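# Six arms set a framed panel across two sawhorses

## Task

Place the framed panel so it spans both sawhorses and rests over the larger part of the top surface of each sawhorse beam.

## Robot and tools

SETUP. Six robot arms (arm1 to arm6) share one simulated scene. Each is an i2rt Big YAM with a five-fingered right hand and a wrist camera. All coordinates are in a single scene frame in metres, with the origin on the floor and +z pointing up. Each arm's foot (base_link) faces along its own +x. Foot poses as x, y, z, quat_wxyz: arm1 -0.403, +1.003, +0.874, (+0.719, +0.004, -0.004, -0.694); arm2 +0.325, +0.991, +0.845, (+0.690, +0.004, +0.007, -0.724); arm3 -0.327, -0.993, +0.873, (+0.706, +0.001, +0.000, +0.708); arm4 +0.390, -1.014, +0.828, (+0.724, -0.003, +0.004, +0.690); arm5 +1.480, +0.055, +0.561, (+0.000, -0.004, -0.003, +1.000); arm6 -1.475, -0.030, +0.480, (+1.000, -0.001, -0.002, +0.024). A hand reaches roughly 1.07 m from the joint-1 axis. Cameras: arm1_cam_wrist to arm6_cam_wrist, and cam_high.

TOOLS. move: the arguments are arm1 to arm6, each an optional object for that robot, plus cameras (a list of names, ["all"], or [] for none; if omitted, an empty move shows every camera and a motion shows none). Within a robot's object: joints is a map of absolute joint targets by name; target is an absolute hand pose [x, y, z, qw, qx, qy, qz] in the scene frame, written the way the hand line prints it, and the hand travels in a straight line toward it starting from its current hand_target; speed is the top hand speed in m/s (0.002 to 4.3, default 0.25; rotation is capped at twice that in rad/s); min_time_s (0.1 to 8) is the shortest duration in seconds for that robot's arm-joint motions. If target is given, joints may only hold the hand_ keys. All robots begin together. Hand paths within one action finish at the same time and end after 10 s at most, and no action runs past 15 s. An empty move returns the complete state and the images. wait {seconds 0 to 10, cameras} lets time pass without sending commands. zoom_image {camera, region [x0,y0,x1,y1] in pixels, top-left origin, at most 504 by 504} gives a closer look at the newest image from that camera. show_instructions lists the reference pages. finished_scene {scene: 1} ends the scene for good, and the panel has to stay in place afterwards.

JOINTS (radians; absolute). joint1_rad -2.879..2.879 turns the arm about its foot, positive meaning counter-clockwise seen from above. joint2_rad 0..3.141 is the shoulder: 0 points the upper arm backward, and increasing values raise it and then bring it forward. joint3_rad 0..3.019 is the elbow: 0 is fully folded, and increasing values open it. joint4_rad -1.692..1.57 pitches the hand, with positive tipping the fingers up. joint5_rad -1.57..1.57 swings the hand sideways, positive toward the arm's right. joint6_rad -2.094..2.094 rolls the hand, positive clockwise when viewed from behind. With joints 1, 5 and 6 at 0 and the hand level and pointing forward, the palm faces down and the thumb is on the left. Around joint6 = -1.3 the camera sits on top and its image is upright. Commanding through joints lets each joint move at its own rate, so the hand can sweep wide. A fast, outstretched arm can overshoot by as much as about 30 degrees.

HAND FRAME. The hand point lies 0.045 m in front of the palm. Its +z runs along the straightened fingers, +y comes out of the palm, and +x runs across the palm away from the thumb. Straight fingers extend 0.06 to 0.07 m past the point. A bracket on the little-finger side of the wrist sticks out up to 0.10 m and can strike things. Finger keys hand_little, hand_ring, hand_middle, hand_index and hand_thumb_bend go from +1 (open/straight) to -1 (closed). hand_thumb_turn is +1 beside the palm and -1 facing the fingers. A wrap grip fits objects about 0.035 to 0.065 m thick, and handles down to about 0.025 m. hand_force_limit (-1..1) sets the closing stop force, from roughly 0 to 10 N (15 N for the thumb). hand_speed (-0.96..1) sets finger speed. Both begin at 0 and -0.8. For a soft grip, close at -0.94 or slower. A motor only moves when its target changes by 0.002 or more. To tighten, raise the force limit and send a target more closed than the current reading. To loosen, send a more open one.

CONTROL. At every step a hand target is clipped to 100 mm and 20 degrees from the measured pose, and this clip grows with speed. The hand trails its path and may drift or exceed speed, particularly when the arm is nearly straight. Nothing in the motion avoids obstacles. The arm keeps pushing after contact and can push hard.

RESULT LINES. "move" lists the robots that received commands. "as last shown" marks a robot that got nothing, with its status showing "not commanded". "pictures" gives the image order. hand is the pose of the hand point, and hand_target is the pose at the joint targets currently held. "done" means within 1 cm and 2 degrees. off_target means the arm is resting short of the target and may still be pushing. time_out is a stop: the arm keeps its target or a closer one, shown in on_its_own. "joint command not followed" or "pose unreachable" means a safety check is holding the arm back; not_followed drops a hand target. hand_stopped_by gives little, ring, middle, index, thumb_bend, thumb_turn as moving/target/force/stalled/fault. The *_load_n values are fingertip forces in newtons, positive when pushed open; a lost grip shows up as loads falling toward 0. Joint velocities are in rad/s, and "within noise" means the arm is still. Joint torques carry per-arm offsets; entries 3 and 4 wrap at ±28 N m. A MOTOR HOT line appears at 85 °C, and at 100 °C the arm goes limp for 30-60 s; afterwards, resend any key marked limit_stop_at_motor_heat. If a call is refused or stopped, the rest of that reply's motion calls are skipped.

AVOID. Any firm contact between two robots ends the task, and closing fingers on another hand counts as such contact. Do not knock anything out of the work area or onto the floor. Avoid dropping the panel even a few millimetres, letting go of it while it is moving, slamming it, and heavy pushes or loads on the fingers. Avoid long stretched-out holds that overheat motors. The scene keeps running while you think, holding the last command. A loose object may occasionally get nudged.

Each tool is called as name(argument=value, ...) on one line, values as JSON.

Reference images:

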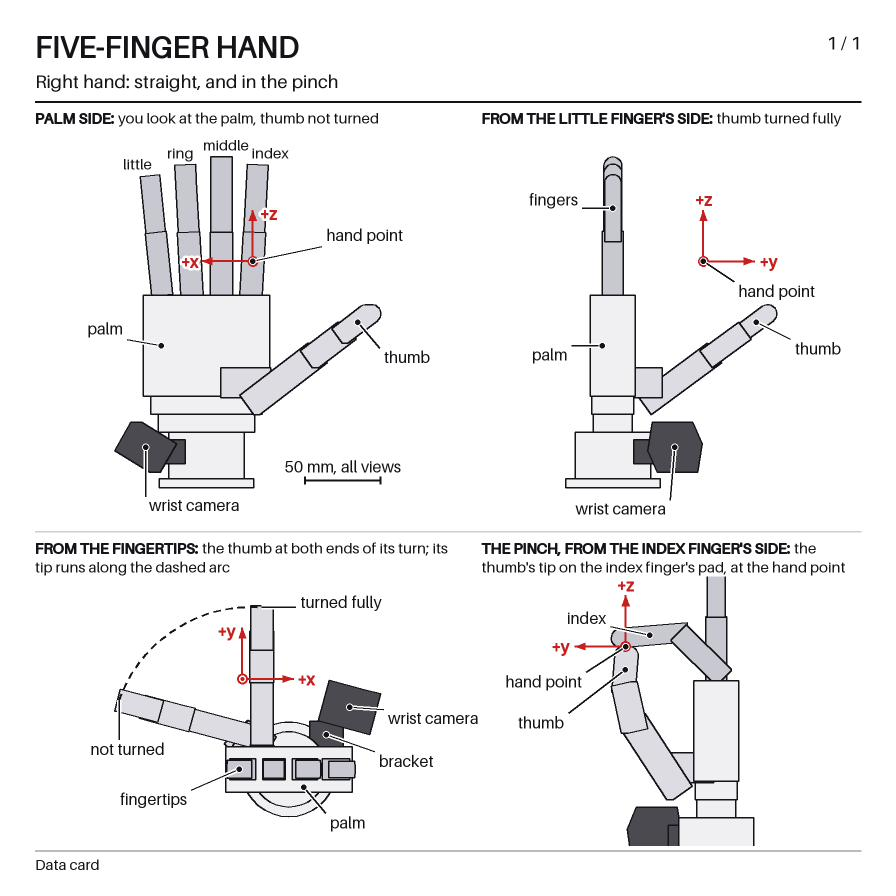

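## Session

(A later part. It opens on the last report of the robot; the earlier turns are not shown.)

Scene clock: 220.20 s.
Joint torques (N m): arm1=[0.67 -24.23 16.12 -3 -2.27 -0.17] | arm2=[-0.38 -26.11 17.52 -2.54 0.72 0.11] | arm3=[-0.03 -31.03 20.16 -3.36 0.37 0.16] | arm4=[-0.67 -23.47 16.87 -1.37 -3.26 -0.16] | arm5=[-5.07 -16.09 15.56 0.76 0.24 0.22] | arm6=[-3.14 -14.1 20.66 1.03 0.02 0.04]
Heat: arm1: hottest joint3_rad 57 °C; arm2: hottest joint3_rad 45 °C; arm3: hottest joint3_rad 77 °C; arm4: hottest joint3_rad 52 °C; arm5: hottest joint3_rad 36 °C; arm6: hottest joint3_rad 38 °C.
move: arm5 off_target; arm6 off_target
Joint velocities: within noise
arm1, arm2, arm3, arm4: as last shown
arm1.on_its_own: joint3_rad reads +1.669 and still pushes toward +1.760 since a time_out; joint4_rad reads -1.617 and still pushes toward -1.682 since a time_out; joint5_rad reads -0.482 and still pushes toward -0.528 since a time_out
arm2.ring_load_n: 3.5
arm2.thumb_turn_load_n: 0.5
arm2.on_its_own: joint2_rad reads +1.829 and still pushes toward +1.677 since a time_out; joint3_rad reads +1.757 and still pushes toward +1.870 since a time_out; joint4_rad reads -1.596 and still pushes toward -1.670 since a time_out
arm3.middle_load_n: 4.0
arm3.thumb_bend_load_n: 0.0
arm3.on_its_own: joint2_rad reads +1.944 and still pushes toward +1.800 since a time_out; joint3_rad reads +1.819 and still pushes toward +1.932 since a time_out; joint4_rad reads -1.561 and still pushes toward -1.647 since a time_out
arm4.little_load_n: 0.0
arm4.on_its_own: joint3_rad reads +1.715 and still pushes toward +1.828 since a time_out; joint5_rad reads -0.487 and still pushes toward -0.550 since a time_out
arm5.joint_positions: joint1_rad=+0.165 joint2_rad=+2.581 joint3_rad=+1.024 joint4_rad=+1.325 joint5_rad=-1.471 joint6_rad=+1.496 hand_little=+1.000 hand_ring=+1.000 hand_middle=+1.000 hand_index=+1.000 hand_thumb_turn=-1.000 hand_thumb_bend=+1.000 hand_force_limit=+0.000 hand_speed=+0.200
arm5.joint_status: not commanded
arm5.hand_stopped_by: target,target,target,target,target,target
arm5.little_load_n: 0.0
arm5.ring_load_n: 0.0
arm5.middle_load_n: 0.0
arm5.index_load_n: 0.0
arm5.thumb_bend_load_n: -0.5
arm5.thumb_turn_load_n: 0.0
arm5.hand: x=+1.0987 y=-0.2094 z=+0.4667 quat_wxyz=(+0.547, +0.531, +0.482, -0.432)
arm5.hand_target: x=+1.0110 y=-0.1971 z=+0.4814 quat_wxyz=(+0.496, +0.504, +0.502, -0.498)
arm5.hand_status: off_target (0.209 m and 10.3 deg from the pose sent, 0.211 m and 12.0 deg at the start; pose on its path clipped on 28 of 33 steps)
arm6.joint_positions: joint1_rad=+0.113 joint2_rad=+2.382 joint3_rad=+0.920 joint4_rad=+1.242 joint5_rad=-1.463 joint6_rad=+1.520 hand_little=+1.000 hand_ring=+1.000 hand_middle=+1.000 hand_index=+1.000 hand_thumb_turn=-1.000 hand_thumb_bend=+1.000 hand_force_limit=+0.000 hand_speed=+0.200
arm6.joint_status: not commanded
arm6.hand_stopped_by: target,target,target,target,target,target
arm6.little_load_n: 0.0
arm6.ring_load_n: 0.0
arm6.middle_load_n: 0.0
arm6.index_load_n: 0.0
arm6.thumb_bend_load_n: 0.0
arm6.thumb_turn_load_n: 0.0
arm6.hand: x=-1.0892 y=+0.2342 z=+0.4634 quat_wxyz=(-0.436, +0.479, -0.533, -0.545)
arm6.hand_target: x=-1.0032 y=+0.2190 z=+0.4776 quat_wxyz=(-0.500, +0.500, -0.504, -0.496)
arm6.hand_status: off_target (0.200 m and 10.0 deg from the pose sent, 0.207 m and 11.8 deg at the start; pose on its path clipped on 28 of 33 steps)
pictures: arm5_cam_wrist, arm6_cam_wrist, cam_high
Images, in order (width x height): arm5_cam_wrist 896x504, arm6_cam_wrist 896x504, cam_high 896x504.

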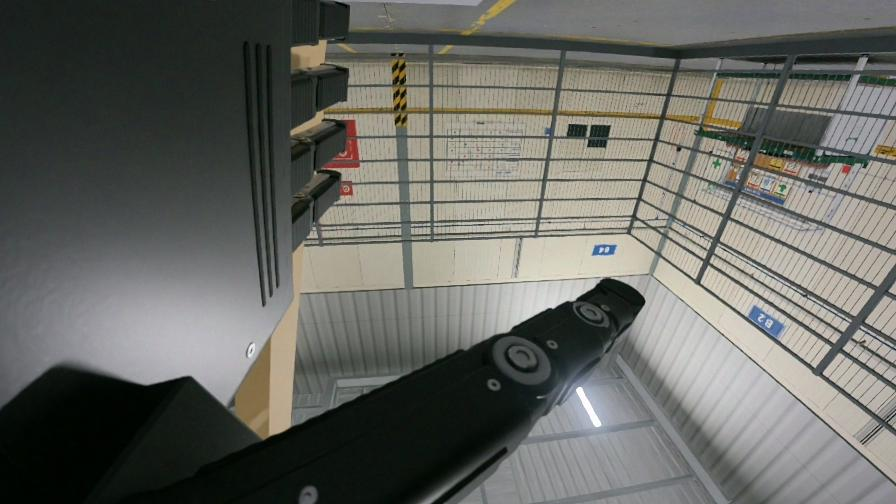

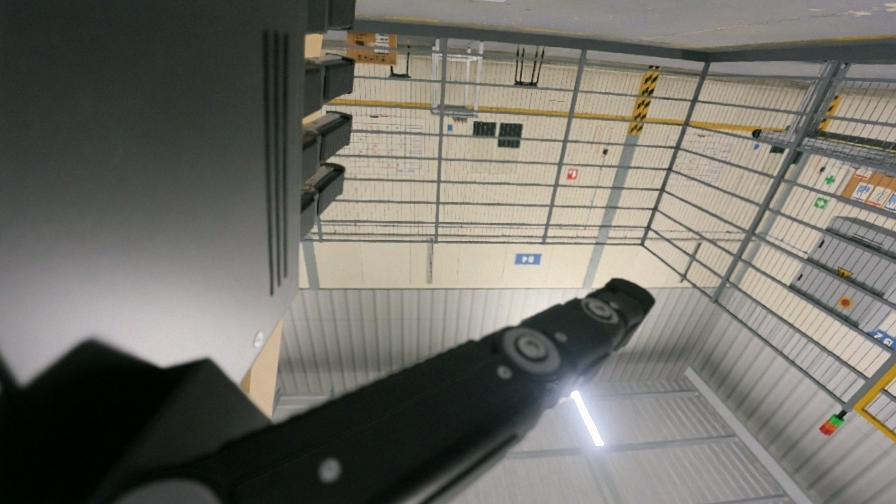

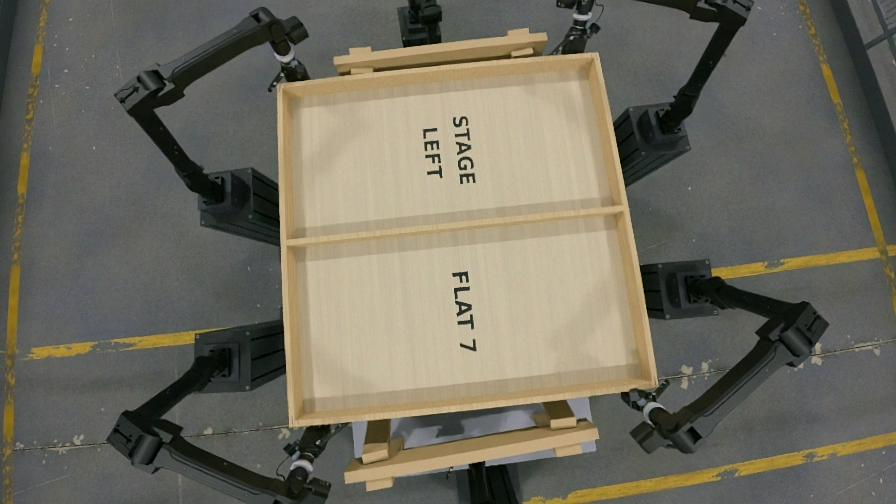

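move(arm6={"joints": {"joint1_rad": 0.09, "joint2_rad": 2.40, "joint3_rad": 1.50, "joint4_rad": 1.03, "joint5_rad": -1.5}, "min_time_s": 1.0}, arm5={"joints": {"joint1_rad": 0.13, "joint2_rad": 2.60, "joint3_rad": 1.65, "joint4_rad": 1.10, "joint5_rad": -1.48}, "min_time_s": 1.0}, cameras=["cam_high"])

Scene clock: 223.80 s.
Joint torques (N m): arm1=[0.32 -24.23 16.14 -3.03 -2.27 -0.16] | arm2=[-0.32 -26.11 17.52 -2.54 0.73 0.11] | arm3=[-0.03 -31.38 20.16 -3.51 0.39 0.16] | arm4=[-0.56 -23.47 16.84 -1.4 -3.26 -0.16] | arm5=[-2.61 -25.7 11.44 1.55 -0.47 0.08] | arm6=[-0.09 -25.29 15.19 2.28 -0.53 0.04]
Heat: arm1: hottest joint3_rad 58 °C; arm2: hottest joint3_rad 45 °C; arm3: hottest joint3_rad 78 °C; arm4: hottest joint3_rad 53 °C; arm5: hottest joint3_rad 38 °C; arm6: hottest joint3_rad 42 °C.
move: arm5 time_out; arm6 time_out
Joint velocities: within noise
arm1, arm2, arm3, arm4: as last shown
arm1.on_its_own: joint3_rad reads +1.669 and still pushes toward +1.760 since a time_out; joint4_rad reads -1.617 and still pushes toward -1.682 since a time_out; joint5_rad reads -0.482 and still pushes toward -0.528 since a time_out
arm2.thumb_turn_load_n: -0.5
arm2.on_its_own: joint2_rad reads +1.829 and still pushes toward +1.677 since a time_out; joint3_rad reads +1.757 and still pushes toward +1.870 since a time_out; joint4_rad reads -1.596 and still pushes toward -1.670 since a time_out
arm3.little_load_n: 5.0
arm3.middle_load_n: 4.5
arm3.on_its_own: joint2_rad reads +1.944 and still pushes toward +1.800 since a time_out; joint3_rad reads +1.819 and still pushes toward +1.932 since a time_out; joint4_rad reads -1.561 and still pushes toward -1.647 since a time_out
arm4.ring_load_n: 0.5
arm4.index_load_n: 9.0
arm4.on_its_own: joint3_rad reads +1.715 and still pushes toward +1.828 since a time_out; joint5_rad reads -0.487 and still pushes toward -0.550 since a time_out
arm5.joint_positions: joint1_rad=+0.156 joint2_rad=+2.648 joint3_rad=+1.547 joint4_rad=+1.101 joint5_rad=-1.468 joint6_rad=+1.497 hand_little=+1.000 hand_ring=+1.000 hand_middle=+1.000 hand_index=+1.000 hand_thumb_turn=-1.000 hand_thumb_bend=+1.000 hand_force_limit=+0.000 hand_speed=+0.200
arm5.joint_status: joint3_rad time_out (moved +0.523 of +0.626); the others done
arm5.hand_stopped_by: target,target,target,target,target,target
arm5.little_load_n: 0.0
arm5.ring_load_n: 0.0
arm5.middle_load_n: 0.0
arm5.index_load_n: 0.0
arm5.thumb_bend_load_n: 0.0
arm5.thumb_turn_load_n: 0.0
arm5.on_its_own: joint3_rad reads +1.547 and still pushes toward +1.650 since a time_out
arm5.hand: x=+0.9263 y=-0.2330 z=+0.4904 quat_wxyz=(+0.495, +0.471, +0.530, -0.502)
arm5.hand_target: x=+0.8821 y=-0.2229 z=+0.5425 quat_wxyz=(+0.460, +0.435, +0.554, -0.541)
arm5.hand_status: not commanded
arm6.joint_positions: joint1_rad=+0.114 joint2_rad=+2.459 joint3_rad=+1.346 joint4_rad=+1.021 joint5_rad=-1.486 joint6_rad=+1.520 hand_little=+1.000 hand_ring=+1.000 hand_middle=+1.000 hand_index=+1.000 hand_thumb_turn=-1.000 hand_thumb_bend=+1.000 hand_force_limit=+0.000 hand_speed=+0.200
arm6.joint_status: joint3_rad time_out (moved +0.426 of +0.580); the others done
arm6.hand_stopped_by: target,target,target,target,target,target
arm6.little_load_n: 0.0
arm6.ring_load_n: 0.0
arm6.middle_load_n: 0.0
arm6.index_load_n: 0.0
arm6.thumb_bend_load_n: 0.0
arm6.thumb_turn_load_n: -0.5
arm6.on_its_own: joint3_rad reads +1.346 and still pushes toward +1.459 since a time_out
arm6.hand: x=-0.9556 y=+0.2555 z=+0.4811 quat_wxyz=(-0.469, +0.513, -0.492, -0.525)
arm6.hand_target: x=-0.9128 y=+0.2475 z=+0.5397 quat_wxyz=(-0.518, +0.548, -0.445, -0.483)
arm6.hand_status: not commanded
Images, in order (width x height): cam_high 896x504.

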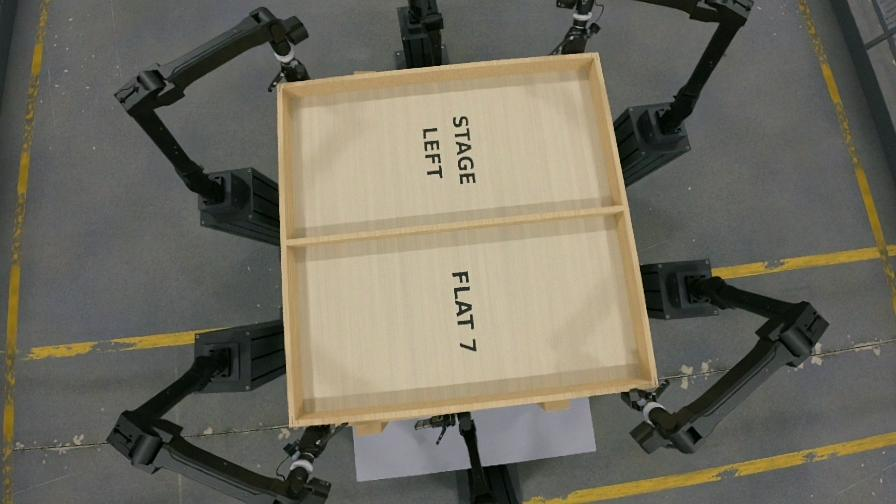

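move(arm6={"target": [-0.80, 0.23, 0.47, 0.5, -0.5, 0.5, 0.5], "speed": 0.3}, arm5={"target": [0.84, -0.21, 0.47, 0.5, 0.5, 0.5, -0.5], "speed": 0.3})

move(arm6={"joints": {"joint1_rad": 0.09, "joint2_rad": 2.63, "joint3_rad": 2.06, "joint4_rad": 0.70, "joint5_rad": -1.5}, "min_time_s": 1.0}, arm5={"joints": {"joint1_rad": 0.13, "joint2_rad": 2.73, "joint3_rad": 2.03, "joint4_rad": 0.79, "joint5_rad": -1.48}, "min_time_s": 1.0}, cameras=["cam_high"])

Scene clock: 226.07 s.
Joint torques (N m): arm1=[0.62 -24.23 16.14 -2.99 -2.27 -0.16] | arm2=[-0.32 -26.11 17.52 -2.54 0.72 0.11] | arm3=[-0.21 -31.21 20.27 -3.48 0.38 0.17] | arm4=[-0.56 -23.41 16.85 -1.36 -3.26 -0.16] | arm5=[-6.01 -12.98 20.21 -1.69 -0.28 0.34] | arm6=[-3.9 -12.1 27.63 -0.51 -1.11 0.1]
Heat: arm1: hottest joint3_rad 58 °C; arm2: hottest joint3_rad 46 °C; arm3: hottest joint3_rad 80 °C; arm4: hottest joint3_rad 53 °C; arm5: hottest joint3_rad 38 °C; arm6: hottest joint3_rad 43 °C.
move: arm5 off_target; arm6 off_target
Joint velocities: within noise
arm1.joint_positions: joint1_rad=-0.645 joint2_rad=+1.875 joint3_rad=+1.669 joint4_rad=-1.617 joint5_rad=-0.482 joint6_rad=+0.925 hand_little=+0.245 hand_ring=+0.243 hand_middle=+0.270 hand_index=+0.291 hand_thumb_turn=+1.000 hand_thumb_bend=+1.000 hand_force_limit=-0.200 hand_speed=-0.850
arm1.joint_status: not commanded
arm1.hand_stopped_by: force,force,target,target,target,target
arm1.little_load_n: 0.5
arm1.ring_load_n: 1.0
arm1.middle_load_n: 3.5
arm1.index_load_n: 7.0
arm1.thumb_bend_load_n: 0.0
arm1.thumb_turn_load_n: 0.0
arm1.on_its_own: joint3_rad reads +1.669 and still pushes toward +1.760 since a time_out; joint4_rad reads -1.617 and still pushes toward -1.682 since a time_out; joint5_rad reads -0.482 and still pushes toward -0.528 since a time_out
arm1.hand: x=-0.5751 y=+0.5010 z=+1.0601 quat_wxyz=(-0.219, -0.690, -0.671, -0.161)
arm1.hand_target: x=-0.5687 y=+0.5040 z=+1.1660 quat_wxyz=(-0.256, -0.668, -0.694, -0.083)
arm1.hand_status: not commanded
arm2.joint_positions: joint1_rad=+0.637 joint2_rad=+1.829 joint3_rad=+1.757 joint4_rad=-1.596 joint5_rad=-0.002 joint6_rad=-0.954 hand_little=-0.181 hand_ring=-0.124 hand_middle=-0.079 hand_index=+0.020 hand_thumb_turn=+1.000 hand_thumb_bend=+1.000 hand_force_limit=-0.200 hand_speed=-0.850
arm2.joint_status: not commanded
arm2.hand_stopped_by: force,force,force,target,target,target
arm2.little_load_n: 4.5
arm2.ring_load_n: 3.5
arm2.middle_load_n: 5.5
arm2.index_load_n: 1.5
arm2.thumb_bend_load_n: 0.0
arm2.thumb_turn_load_n: 0.0
arm2.on_its_own: joint2_rad reads +1.829 and still pushes toward +1.677 since a time_out; joint3_rad reads +1.757 and still pushes toward +1.870 since a time_out; joint4_rad reads -1.596 and still pushes toward -1.670 since a time_out
arm2.hand: x=+0.5657 y=+0.5720 z=+1.0285 quat_wxyz=(-0.014, +0.696, -0.716, -0.055)
arm2.hand_target: x=+0.5613 y=+0.5791 z=+1.1388 quat_wxyz=(+0.010, +0.693, -0.720, +0.038)
arm2.hand_status: not commanded
arm3.joint_positions: joint1_rad=+0.641 joint2_rad=+1.944 joint3_rad=+1.819 joint4_rad=-1.561 joint5_rad=+0.003 joint6_rad=-0.909 hand_little=-0.164 hand_ring=-0.118 hand_middle=-0.069 hand_index=+0.010 hand_thumb_turn=+1.000 hand_thumb_bend=+1.000 hand_force_limit=-0.200 hand_speed=-0.850
arm3.joint_status: not commanded
arm3.hand_stopped_by: force,force,force,target,target,target
arm3.little_load_n: 5.0
arm3.ring_load_n: 5.0
arm3.middle_load_n: 4.5
arm3.index_load_n: 1.0
arm3.thumb_bend_load_n: 0.0
arm3.thumb_turn_load_n: 0.0
arm3.on_its_own: joint2_rad reads +1.944 and still pushes toward +1.800 since a time_out; joint3_rad reads +1.819 and still pushes toward +1.932 since a time_out; joint4_rad reads -1.561 and still pushes toward -1.647 since a time_out
arm3.hand: x=-0.6089 y=-0.5668 z=+1.0255 quat_wxyz=(+0.056, +0.713, +0.699, -0.006)
arm3.hand_target: x=-0.6069 y=-0.5717 z=+1.1372 quat_wxyz=(-0.028, +0.720, +0.693, +0.009)
arm3.hand_status: not commanded
arm4.joint_positions: joint1_rad=-0.565 joint2_rad=+1.846 joint3_rad=+1.715 joint4_rad=-1.646 joint5_rad=-0.487 joint6_rad=+0.899 hand_little=+0.197 hand_ring=+0.207 hand_middle=+0.211 hand_index=+0.211 hand_thumb_turn=+1.000 hand_thumb_bend=+1.000 hand_force_limit=-0.200 hand_speed=-0.850
arm4.joint_status: not commanded
arm4.hand_stopped_by: force,force,force,force,target,target
arm4.little_load_n: 0.0
arm4.ring_load_n: 0.5
arm4.middle_load_n: 4.0
arm4.index_load_n: 9.0
arm4.thumb_bend_load_n: 0.0
arm4.thumb_turn_load_n: 0.0
arm4.on_its_own: joint3_rad reads +1.715 and still pushes toward +1.828 since a time_out; joint5_rad reads -0.487 and still pushes toward -0.550 since a time_out
arm4.hand: x=+0.5631 y=-0.5079 z=+1.0419 quat_wxyz=(+0.137, +0.684, -0.682, -0.220)
arm4.hand_target: x=+0.5553 y=-0.5065 z=+1.1584 quat_wxyz=(+0.038, +0.706, -0.656, -0.266)
arm4.hand_status: not commanded
arm5.joint_positions: joint1_rad=+0.156 joint2_rad=+2.650 joint3_rad=+1.552 joint4_rad=+1.066 joint5_rad=-1.452 joint6_rad=+1.526 hand_little=+1.000 hand_ring=+1.000 hand_middle=+1.000 hand_index=+1.000 hand_thumb_turn=-1.000 hand_thumb_bend=+1.000 hand_force_limit=+0.000 hand_speed=+0.200
arm5.joint_status: not commanded
arm5.hand_stopped_by: target,target,target,target,target,target
arm5.little_load_n: 0.0
arm5.ring_load_n: 0.0
arm5.middle_load_n: 0.0
arm5.index_load_n: 0.0
arm5.thumb_bend_load_n: 0.0
arm5.thumb_turn_load_n: -0.5
arm5.hand: x=+0.9205 y=-0.2340 z=+0.4907 quat_wxyz=(+0.506, +0.492, +0.513, -0.489)
arm5.hand_target: x=+0.8570 y=-0.2025 z=+0.4788 quat_wxyz=(+0.493, +0.506, +0.497, -0.504)
arm5.hand_status: off_target (0.086 m and 2.2 deg from the pose sent, 0.092 m and 4.8 deg at the start)
arm6.joint_positions: joint1_rad=+0.115 joint2_rad=+2.459 joint3_rad=+1.355 joint4_rad=+0.970 joint5_rad=-1.418 joint6_rad=+1.528 hand_little=+1.000 hand_ring=+1.000 hand_middle=+1.000 hand_index=+1.000 hand_thumb_turn=-1.000 hand_thumb_bend=+1.000 hand_force_limit=+0.000 hand_speed=+0.200
arm6.joint_status: not commanded
arm6.hand_stopped_by: target,target,target,target,target,target
arm6.little_load_n: 0.0
arm6.ring_load_n: 0.0
arm6.middle_load_n: 0.0
arm6.index_load_n: 0.0
arm6.thumb_bend_load_n: 0.0
arm6.thumb_turn_load_n: -0.5
arm6.hand: x=-0.9389 y=+0.2612 z=+0.4798 quat_wxyz=(-0.470, +0.487, -0.524, -0.518)
arm6.hand_target: x=-0.8619 y=+0.2296 z=+0.4815 quat_wxyz=(-0.505, +0.495, -0.508, -0.491)
arm6.hand_status: off_target (0.143 m and 5.1 deg from the pose sent, 0.158 m and 4.9 deg at the start; pose on its path clipped on 25 of 33 steps)
pictures: none

Scene clock: 228.83 s.
Joint torques (N m): arm1=[0.62 -24.23 16.09 -3.02 -2.26 -0.15] | arm2=[-0.32 -26.11 17.52 -2.54 0.73 0.11] | arm3=[-0.44 -31.62 20.11 -3.4 0.35 0.1] | arm4=[-0.62 -23.47 16.85 -1.37 -3.26 -0.16] | arm5=[-3.49 -24.47 14.02 0.73 -0.95 0.15] | arm6=[-0.32 -26.64 17.69 1.83 -0.83 0.09]
Heat: arm1: hottest joint3_rad 59 °C; arm2: hottest joint3_rad 46 °C; arm3: hottest joint3_rad 81 °C; arm4: hottest joint3_rad 54 °C; arm5: hottest joint3_rad 39 °C; arm6: hottest joint3_rad 45 °C.
move: arm5 time_out; arm6 time_out
Joint velocities: within noise
arm1, arm2, arm3, arm4: as last shown
arm1.little_load_n: 0.0
arm1.on_its_own: joint3_rad reads +1.669 and still pushes toward +1.760 since a time_out; joint4_rad reads -1.617 and still pushes toward -1.682 since a time_out; joint5_rad reads -0.482 and still pushes toward -0.528 since a time_out
arm2.on_its_own: joint2_rad reads +1.829 and still pushes toward +1.677 since a time_out; joint3_rad reads +1.757 and still pushes toward +1.870 since a time_out; joint4_rad reads -1.596 and still pushes toward -1.670 since a time_out
arm3.thumb_bend_load_n: -0.5
arm3.on_its_own: joint2_rad reads +1.944 and still pushes toward +1.800 since a time_out; joint3_rad reads +1.819 and still pushes toward +1.932 since a time_out; joint4_rad reads -1.561 and still pushes toward -1.647 since a time_out
arm4.ring_load_n: 0.0
arm4.middle_load_n: 3.5
arm4.on_its_own: joint3_rad reads +1.715 and still pushes toward +1.828 since a time_out; joint5_rad reads -0.487 and still pushes toward -0.550 since a time_out
arm5.joint_positions: joint1_rad=+0.151 joint2_rad=+2.741 joint3_rad=+1.863 joint4_rad=+0.807 joint5_rad=-1.458 joint6_rad=+1.542 hand_little=+1.000 hand_ring=+1.000 hand_middle=+1.000 hand_index=+1.000 hand_thumb_turn=-1.000 hand_thumb_bend=+1.000 hand_force_limit=+0.000 hand_speed=+0.200
arm5.joint_status: joint3_rad time_out (moved +0.311 of +0.478); the others done
arm5.hand_stopped_by: target,target,target,target,target,target
arm5.little_load_n: 0.0
arm5.ring_load_n: 0.0
arm5.middle_load_n: 0.0
arm5.index_load_n: 0.0
arm5.thumb_bend_load_n: 0.0
arm5.thumb_turn_load_n: 0.0
arm5.on_its_own: joint3_rad reads +1.863 and still pushes toward +1.975 since a time_out
arm5.hand: x=+0.8403 y=-0.2434 z=+0.5017 quat_wxyz=(+0.518, +0.507, +0.500, -0.474)
arm5.hand_target: x=+0.8073 y=-0.2323 z=+0.5430 quat_wxyz=(+0.499, +0.481, +0.520, -0.499)
arm5.hand_status: not commanded
arm6.joint_positions: joint1_rad=+0.116 joint2_rad=+2.653 joint3_rad=+1.870 joint4_rad=+0.701 joint5_rad=-1.477 joint6_rad=+1.528 hand_little=+1.000 hand_ring=+1.000 hand_middle=+1.000 hand_index=+1.000 hand_thumb_turn=-1.000 hand_thumb_bend=+1.000 hand_force_limit=+0.000 hand_speed=+0.200
arm6.joint_status: joint3_rad time_out (moved +0.515 of +0.705); the others done
arm6.hand_stopped_by: target,target,target,target,target,target
arm6.little_load_n: 0.0
arm6.ring_load_n: 0.0
arm6.middle_load_n: 0.0
arm6.index_load_n: 0.0
arm6.thumb_bend_load_n: 0.0
arm6.thumb_turn_load_n: 0.0
arm6.on_its_own: joint3_rad reads +1.870 and still pushes toward +1.983 since a time_out
arm6.hand: x=-0.8252 y=+0.2791 z=+0.4867 quat_wxyz=(-0.470, +0.512, -0.493, -0.523)
arm6.hand_target: x=-0.7945 y=+0.2641 z=+0.5390 quat_wxyz=(-0.505, +0.537, -0.459, -0.495)
arm6.hand_status: not commanded
Images, in order (width x height): cam_high 896x504.

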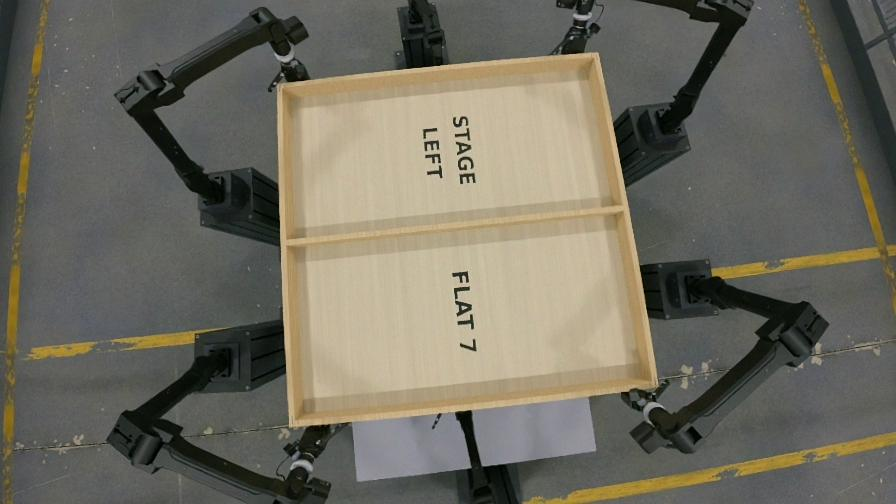

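move(arm1={"target": [-0.5687, 0.504, 1.106, 0.256, 0.668, 0.694, 0.083], "speed": 0.05}, arm2={"target": [0.5613, 0.579, 1.081, 0.010, 0.693, -0.720, 0.038], "speed": 0.05}, arm3={"target": [-0.607, -0.572, 1.077, -0.028, 0.720, 0.693, 0.009], "speed": 0.05}, arm4={"target": [0.5553, -0.5065, 1.100, 0.038, 0.706, -0.656, -0.266], "speed": 0.05}, arm6={"target": [-0.95, 0.25, 0.49, 0.5, -0.5, 0.5, 0.5], "speed": 0.15}, arm5={"target": [0.95, -0.23, 0.49, 0.5, 0.5, 0.5, -0.5], "speed": 0.15}, cameras=["cam_high", "arm1_cam_wrist", "arm4_cam_wrist", "arm2_cam_wrist", "arm3_cam_wrist"])

Scene clock: 232.27 s.
Joint torques (N m): arm1=[0.97 -22.83 11.25 -2.19 -2.32 -0.43] | arm2=[-0.56 -23.82 10.84 -0.79 0.82 0.11] | arm3=[0.32 -30.33 12.46 -1.59 0.32 0.15] | arm4=[-0.38 -21.25 10.02 -0.18 -2.77 -0.31] | arm5=[-0.67 -20.25 3.58 2.37 0.17 0.2] | arm6=[2.02 -20.07 4.9 2.5 0.16 0.12]
Heat: arm1: hottest joint3_rad 58 °C; arm2: hottest joint3_rad 46 °C; arm3: hottest joint3_rad 80 °C; arm4: hottest joint3_rad 53 °C; arm5: hottest joint3_rad 39 °C; arm6: hottest joint3_rad 44 °C.
move: arm1 off_target; arm2 off_target; arm3 off_target; arm4 off_target; arm5 done; arm6 done
Joint velocities: within noise
arm1.joint_positions: joint1_rad=-0.645 joint2_rad=+1.862 joint3_rad=+1.563 joint4_rad=-1.463 joint5_rad=-0.478 joint6_rad=+0.955 hand_little=+0.245 hand_ring=+0.242 hand_middle=+0.270 hand_index=+0.291 hand_thumb_turn=+1.000 hand_thumb_bend=+1.000 hand_force_limit=-0.200 hand_speed=-0.850
arm1.joint_status: not commanded
arm1.hand_stopped_by: force,force,target,target,target,target
arm1.little_load_n: 0.0
arm1.ring_load_n: 0.0
arm1.middle_load_n: 2.0
arm1.index_load_n: 9.0
arm1.thumb_bend_load_n: 0.0
arm1.thumb_turn_load_n: 0.0
arm1.hand: x=-0.5755 y=+0.5003 z=+1.0234 quat_wxyz=(-0.220, -0.697, -0.669, -0.136)
arm1.hand_target: x=-0.5668 y=+0.5053 z=+1.0998 quat_wxyz=(-0.254, -0.668, -0.695, -0.082)
arm1.hand_status: off_target (0.083 m and 8.6 deg from the pose sent, 0.047 m and 10.6 deg at the start; pose on its path clipped on 4 of 75 steps)
arm2.joint_positions: joint1_rad=+0.637 joint2_rad=+1.782 joint3_rad=+1.633 joint4_rad=-1.463 joint5_rad=-0.006 joint6_rad=-0.955 hand_little=-0.181 hand_ring=-0.124 hand_middle=-0.079 hand_index=+0.020 hand_thumb_turn=+1.000 hand_thumb_bend=+1.000 hand_force_limit=-0.200 hand_speed=-0.850
arm2.joint_status: not commanded
arm2.hand_stopped_by: force,force,force,target,target,target
arm2.little_load_n: 6.5
arm2.ring_load_n: 3.5
arm2.middle_load_n: 4.0
arm2.index_load_n: 0.0
arm2.thumb_bend_load_n: 0.0
arm2.thumb_turn_load_n: 0.0
arm2.hand: x=+0.5633 y=+0.5772 z=+1.0021 quat_wxyz=(-0.011, +0.697, -0.717, -0.027)
arm2.hand_target: x=+0.5591 y=+0.5819 z=+1.0751 quat_wxyz=(+0.009, +0.693, -0.720, +0.038)
arm2.hand_status: off_target (0.079 m and 7.8 deg from the pose sent, 0.053 m and 11.0 deg at the start; pose on its path clipped on 7 of 75 steps)
arm3.joint_positions: joint1_rad=+0.638 joint2_rad=+1.913 joint3_rad=+1.703 joint4_rad=-1.425 joint5_rad=+0.004 joint6_rad=-0.908 hand_little=-0.163 hand_ring=-0.118 hand_middle=-0.070 hand_index=+0.010 hand_thumb_turn=+1.000 hand_thumb_bend=+1.000 hand_force_limit=-0.200 hand_speed=-0.850
arm3.joint_status: not commanded
arm3.hand_stopped_by: force,force,force,target,target,target
arm3.little_load_n: 9.5
arm3.ring_load_n: 4.5
arm3.middle_load_n: 0.5
arm3.index_load_n: 0.0
arm3.thumb_bend_load_n: 0.0
arm3.thumb_turn_load_n: 0.0
arm3.hand: x=-0.6062 y=-0.5681 z=+0.9949 quat_wxyz=(+0.031, +0.715, +0.699, -0.003)
arm3.hand_target: x=-0.6048 y=-0.5744 z=+1.0707 quat_wxyz=(-0.028, +0.720, +0.693, +0.008)
arm3.hand_status: off_target (0.082 m and 7.0 deg from the pose sent, 0.052 m and 9.8 deg at the start; pose on its path clipped on 7 of 74 steps)
arm4.joint_positions: joint1_rad=-0.567 joint2_rad=+1.810 joint3_rad=+1.625 joint4_rad=-1.504 joint5_rad=-0.495 joint6_rad=+0.914 hand_little=+0.197 hand_ring=+0.207 hand_middle=+0.210 hand_index=+0.211 hand_thumb_turn=+1.000 hand_thumb_bend=+1.000 hand_force_limit=-0.200 hand_speed=-0.850
arm4.joint_status: not commanded
arm4.hand_stopped_by: force,force,force,force,target,target
arm4.little_load_n: 0.0
arm4.ring_load_n: 0.0
arm4.middle_load_n: 0.0
arm4.index_load_n: 10.0
arm4.thumb_bend_load_n: 0.0
arm4.thumb_turn_load_n: 0.0
arm4.hand: x=+0.5649 y=-0.5047 z=+1.0239 quat_wxyz=(+0.097, +0.687, -0.682, -0.230)
arm4.hand_target: x=+0.5536 y=-0.5086 z=+1.0955 quat_wxyz=(+0.038, +0.707, -0.655, -0.265)
arm4.hand_status: off_target (0.077 m and 8.8 deg from the pose sent, 0.059 m and 13.1 deg at the start; pose on its path clipped on 9 of 72 steps)
arm5.joint_positions: joint1_rad=+0.147 joint2_rad=+2.628 joint3_rad=+1.428 joint4_rad=+1.215 joint5_rad=-1.419 joint6_rad=+1.578 hand_little=+1.000 hand_ring=+1.000 hand_middle=+1.000 hand_index=+1.000 hand_thumb_turn=-1.000 hand_thumb_bend=+1.000 hand_force_limit=+0.000 hand_speed=+0.200
arm5.joint_status: not commanded
arm5.hand_stopped_by: target,target,target,target,target,target
arm5.little_load_n: 0.0
arm5.ring_load_n: 0.0
arm5.middle_load_n: 0.0
arm5.index_load_n: 0.0
arm5.thumb_bend_load_n: 0.0
arm5.thumb_turn_load_n: 0.0
arm5.hand: x=+0.9490 y=-0.2254 z=+0.4882 quat_wxyz=(+0.498, +0.502, +0.500, -0.500)
arm5.hand_target: x=+0.9500 y=-0.2299 z=+0.4900 quat_wxyz=(+0.500, +0.500, +0.500, -0.500)
arm5.hand_status: done (0.005 m and 0.4 deg from the pose sent, 0.111 m and 3.7 deg at the start)
arm6.joint_positions: joint1_rad=+0.099 joint2_rad=+2.442 joint3_rad=+1.315 joint4_rad=+1.125 joint5_rad=-1.426 joint6_rad=+1.567 hand_little=+1.000 hand_ring=+1.000 hand_middle=+1.000 hand_index=+1.000 hand_thumb_turn=-1.000 hand_thumb_bend=+1.000 hand_force_limit=+0.000 hand_speed=+0.200
arm6.joint_status: not commanded
arm6.hand_stopped_by: target,target,target,target,target,target
arm6.little_load_n: 0.0
arm6.ring_load_n: 0.0
arm6.middle_load_n: 0.0
arm6.index_load_n: 0.0
arm6.thumb_bend_load_n: 0.0
arm6.thumb_turn_load_n: 0.0
arm6.hand: x=-0.9492 y=+0.2502 z=+0.4897 quat_wxyz=(-0.500, +0.503, -0.499, -0.499)
arm6.hand_target: x=-0.9500 y=+0.2499 z=+0.4899 quat_wxyz=(-0.500, +0.500, -0.500, -0.500)
arm6.hand_status: done (0.001 m and 0.4 deg from the pose sent, 0.128 m and 4.6 deg at the start)
pictures: arm1_cam_wrist, arm2_cam_wrist, arm3_cam_wrist, arm4_cam_wrist, cam_high
Images, in order (width x height): arm1_cam_wrist 896x504, arm2_cam_wrist 896x504, arm3_cam_wrist 896x504, arm4_cam_wrist 896x504, cam_high 896x504.

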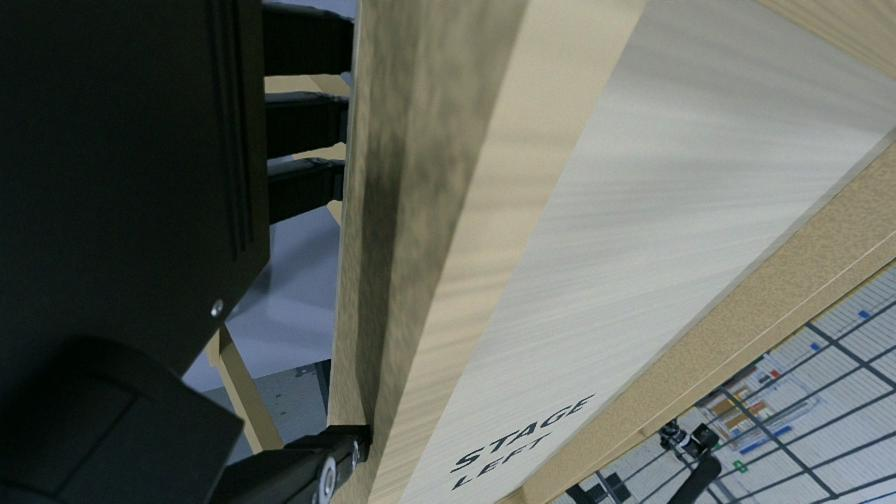

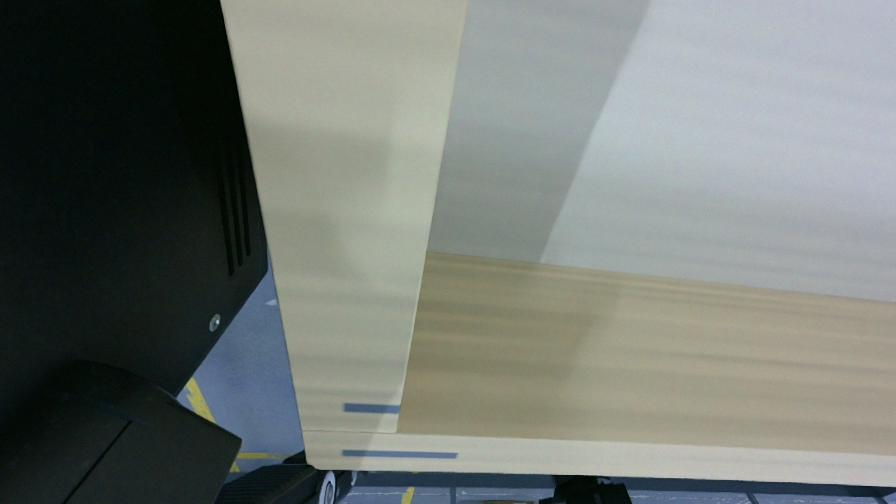

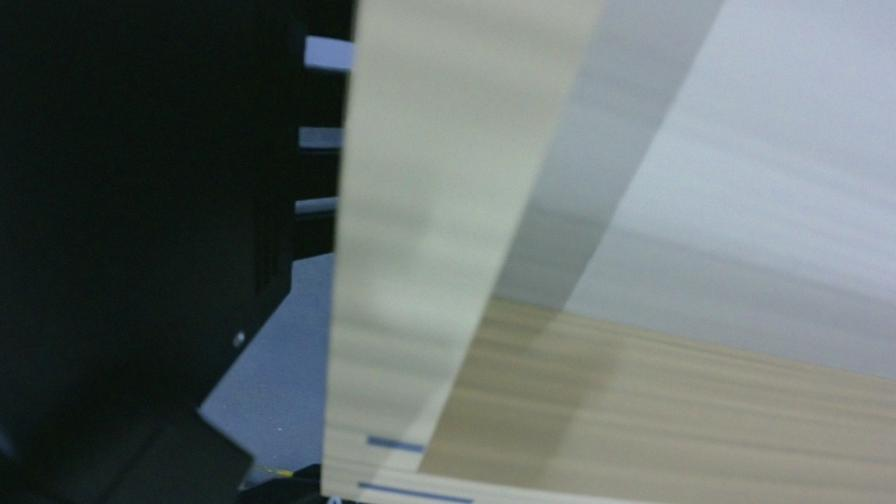

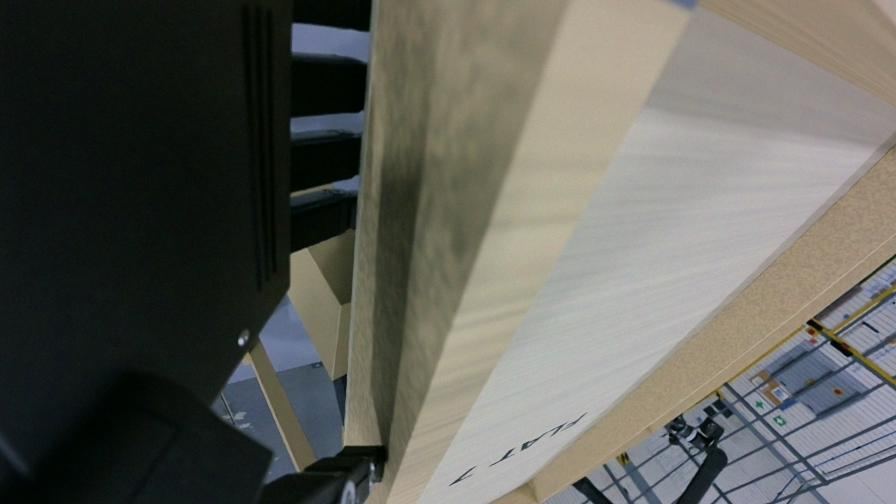

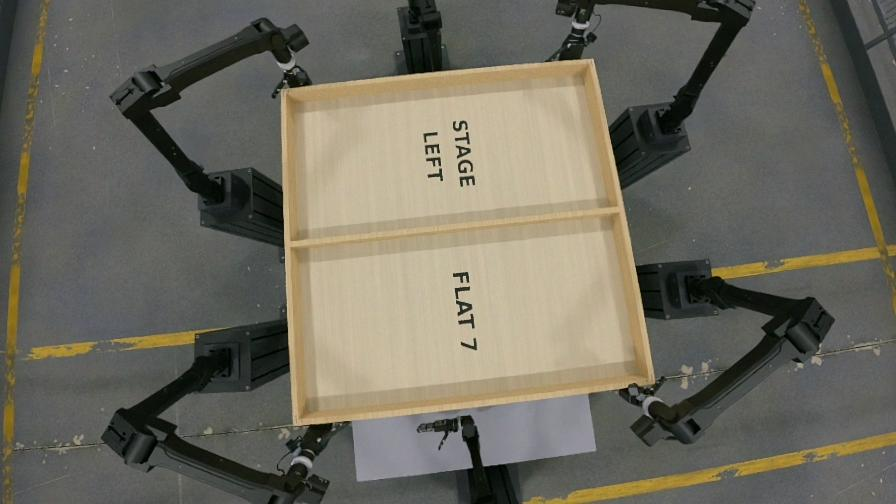

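move(arm1={"target": [-0.5668, 0.505, 1.05, 0.24, 0.675, 0.69, 0.1], "speed": 0.05}, arm2={"target": [0.5605, 0.579, 1.025, 0.005, 0.694, -0.719, 0.02], "speed": 0.05}, arm3={"target": [-0.606, -0.571, 1.020, -0.013, 0.718, 0.695, 0.005], "speed": 0.05}, arm4={"target": [0.5565, -0.507, 1.045, 0.055, 0.70, -0.664, -0.255], "speed": 0.05}, cameras=["cam_high", "arm1_cam_wrist", "arm4_cam_wrist"])

Scene clock: 234.33 s.
Joint torques (N m): arm1=[1.26 -18.37 8.76 -0.99 -1.27 -0.3] | arm2=[-0.73 -17.96 7.83 0.47 0.74 0.07] | arm3=[-0.15 -23.71 10.13 -0.18 0.23 -0.04] | arm4=[0.21 -16.44 7.98 0.55 -1.62 -0.17] | arm5=[-0.5 -19.84 3.34 2.09 0.13 0.14] | arm6=[2.02 -20.07 4.9 2.51 0.16 0.11]
Heat: arm1: hottest joint3_rad 57 °C; arm2: hottest joint3_rad 46 °C; arm3: hottest joint3_rad 78 °C; arm4: hottest joint3_rad 52 °C; arm5: hottest joint3_rad 38 °C; arm6: hottest joint3_rad 44 °C.
move: arm1 off_target; arm2 off_target; arm3 off_target; arm4 off_target
Joint velocities: within noise
arm1.joint_positions: joint1_rad=-0.645 joint2_rad=+1.847 joint3_rad=+1.528 joint4_rad=-1.416 joint5_rad=-0.481 joint6_rad=+0.955 hand_little=+0.245 hand_ring=+0.242 hand_middle=+0.270 hand_index=+0.291 hand_thumb_turn=+1.000 hand_thumb_bend=+1.000 hand_force_limit=-0.200 hand_speed=-0.850
arm1.joint_status: not commanded
arm1.hand_stopped_by: force,force,target,target,target,target
arm1.little_load_n: 0.0
arm1.ring_load_n: 0.0
arm1.middle_load_n: 0.0
arm1.index_load_n: 3.0
arm1.thumb_bend_load_n: -0.5
arm1.thumb_turn_load_n: 0.0
arm1.hand: x=-0.5741 y=+0.5015 z=+1.0178 quat_wxyz=(-0.224, -0.696, -0.671, -0.124)
arm1.hand_target: x=-0.5667 y=+0.5049 z=+1.0487 quat_wxyz=(-0.239, -0.675, -0.690, -0.100)
arm1.hand_status: off_target (0.033 m and 4.6 deg from the pose sent, 0.028 m and 5.9 deg at the start)
arm2.joint_positions: joint1_rad=+0.637 joint2_rad=+1.752 joint3_rad=+1.585 joint4_rad=-1.405 joint5_rad=-0.007 joint6_rad=-0.955 hand_little=-0.181 hand_ring=-0.124 hand_middle=-0.079 hand_index=+0.020 hand_thumb_turn=+1.000 hand_thumb_bend=+1.000 hand_force_limit=-0.200 hand_speed=-0.850
arm2.joint_status: not commanded
arm2.hand_stopped_by: force,force,force,target,target,target
arm2.little_load_n: 7.0
arm2.ring_load_n: 3.0
arm2.middle_load_n: 0.0
arm2.index_load_n: 0.0
arm2.thumb_bend_load_n: 0.5
arm2.thumb_turn_load_n: 0.0
arm2.hand: x=+0.5629 y=+0.5782 z=+0.9969 quat_wxyz=(-0.008, +0.697, -0.717, -0.007)
arm2.hand_target: x=+0.5602 y=+0.5793 z=+1.0241 quat_wxyz=(+0.005, +0.694, -0.719, +0.020)
arm2.hand_status: off_target (0.028 m and 3.5 deg from the pose sent, 0.023 m and 5.7 deg at the start)
arm3.joint_positions: joint1_rad=+0.638 joint2_rad=+1.886 joint3_rad=+1.655 joint4_rad=-1.362 joint5_rad=+0.003 joint6_rad=-0.893 hand_little=-0.163 hand_ring=-0.119 hand_middle=-0.070 hand_index=+0.010 hand_thumb_turn=+1.000 hand_thumb_bend=+1.000 hand_force_limit=-0.200 hand_speed=-0.850
arm3.joint_status: not commanded
arm3.hand_stopped_by: force,force,force,target,target,target
arm3.little_load_n: 6.5
arm3.ring_load_n: 0.0
arm3.middle_load_n: 0.0
arm3.index_load_n: 0.0
arm3.thumb_bend_load_n: 0.0
arm3.thumb_turn_load_n: 0.0
arm3.hand: x=-0.6070 y=-0.5687 z=+0.9894 quat_wxyz=(+0.010, +0.720, +0.694, +0.000)
arm3.hand_target: x=-0.6058 y=-0.5712 z=+1.0189 quat_wxyz=(-0.013, +0.718, +0.695, +0.005)
arm3.hand_status: off_target (0.031 m and 2.7 deg from the pose sent, 0.025 m and 5.2 deg at the start)
arm4.joint_positions: joint1_rad=-0.571 joint2_rad=+1.787 joint3_rad=+1.573 joint4_rad=-1.435 joint5_rad=-0.506 joint6_rad=+0.914 hand_little=+0.197 hand_ring=+0.207 hand_middle=+0.210 hand_index=+0.211 hand_thumb_turn=+1.000 hand_thumb_bend=+1.000 hand_force_limit=-0.200 hand_speed=-0.850
arm4.joint_status: not commanded
arm4.hand_stopped_by: force,force,force,force,target,target
arm4.little_load_n: 0.0
arm4.ring_load_n: 0.0
arm4.middle_load_n: 0.0
arm4.index_load_n: 3.0
arm4.thumb_bend_load_n: 0.0
arm4.thumb_turn_load_n: 0.0
arm4.hand: x=+0.5649 y=-0.5062 z=+1.0171 quat_wxyz=(+0.078, +0.689, -0.680, -0.239)
arm4.hand_target: x=+0.5564 y=-0.5072 z=+1.0442 quat_wxyz=(+0.055, +0.701, -0.664, -0.255)
arm4.hand_status: off_target (0.029 m and 4.0 deg from the pose sent, 0.023 m and 6.2 deg at the start)
arm5, arm6: as last shown
arm5.joint_positions: joint1_rad=+0.147 joint2_rad=+2.628 joint3_rad=+1.428 joint4_rad=+1.216 joint5_rad=-1.419 joint6_rad=+1.579 hand_little=+1.000 hand_ring=+1.000 hand_middle=+1.000 hand_index=+1.000 hand_thumb_turn=-1.000 hand_thumb_bend=+1.000 hand_force_limit=+0.000 hand_speed=+0.200
arm5.hand: x=+0.9490 y=-0.2254 z=+0.4882 quat_wxyz=(+0.498, +0.502, +0.499, -0.500)
arm6.joint_positions: joint1_rad=+0.099 joint2_rad=+2.442 joint3_rad=+1.315 joint4_rad=+1.126 joint5_rad=-1.426 joint6_rad=+1.569 hand_little=+1.000 hand_ring=+1.000 hand_middle=+1.000 hand_index=+1.000 hand_thumb_turn=-1.000 hand_thumb_bend=+1.000 hand_force_limit=+0.000 hand_speed=+0.200
arm6.hand: x=-0.9492 y=+0.2502 z=+0.4898 quat_wxyz=(-0.500, +0.502, -0.499, -0.499)
pictures: arm1_cam_wrist, arm4_cam_wrist, cam_high
Images, in order (width x height): arm1_cam_wrist 896x504, arm4_cam_wrist 896x504, cam_high 896x504.

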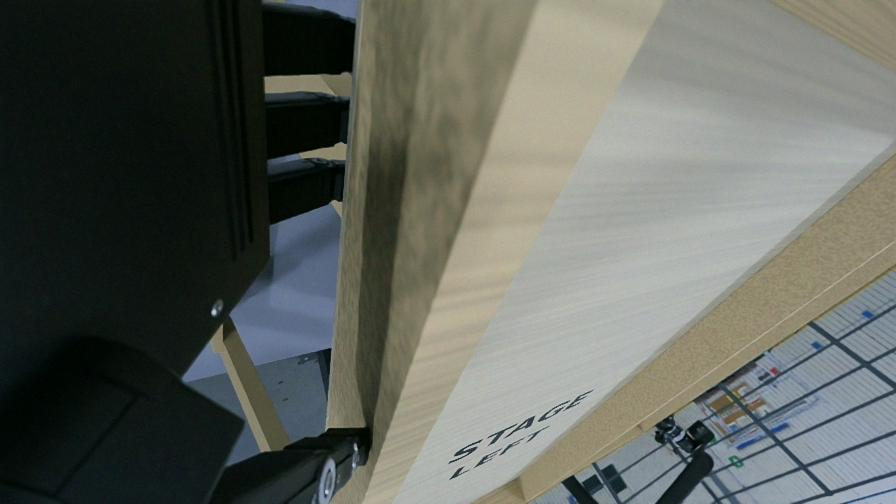

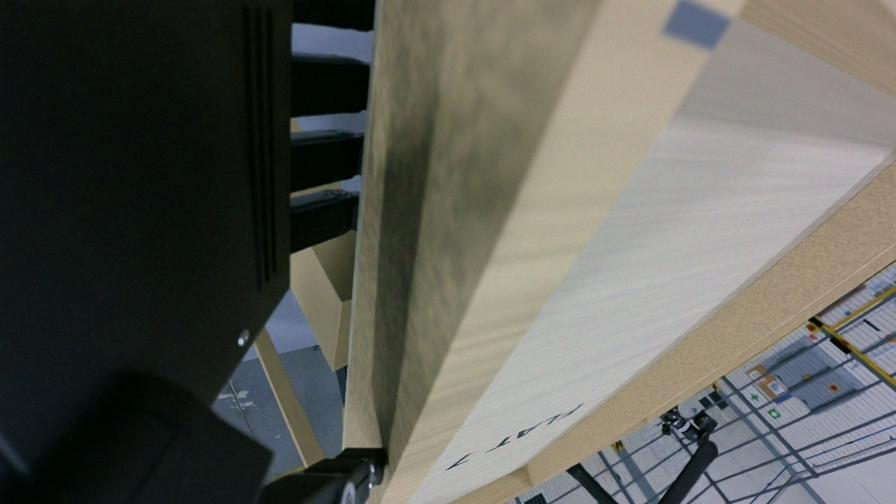

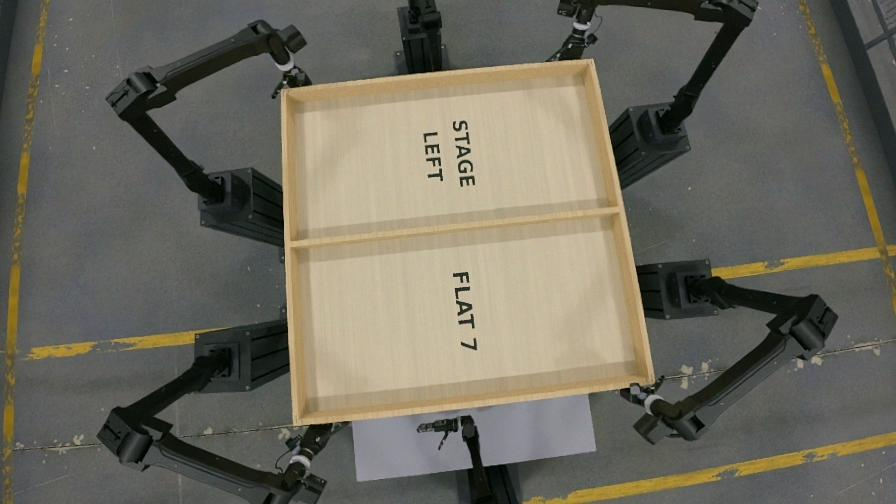

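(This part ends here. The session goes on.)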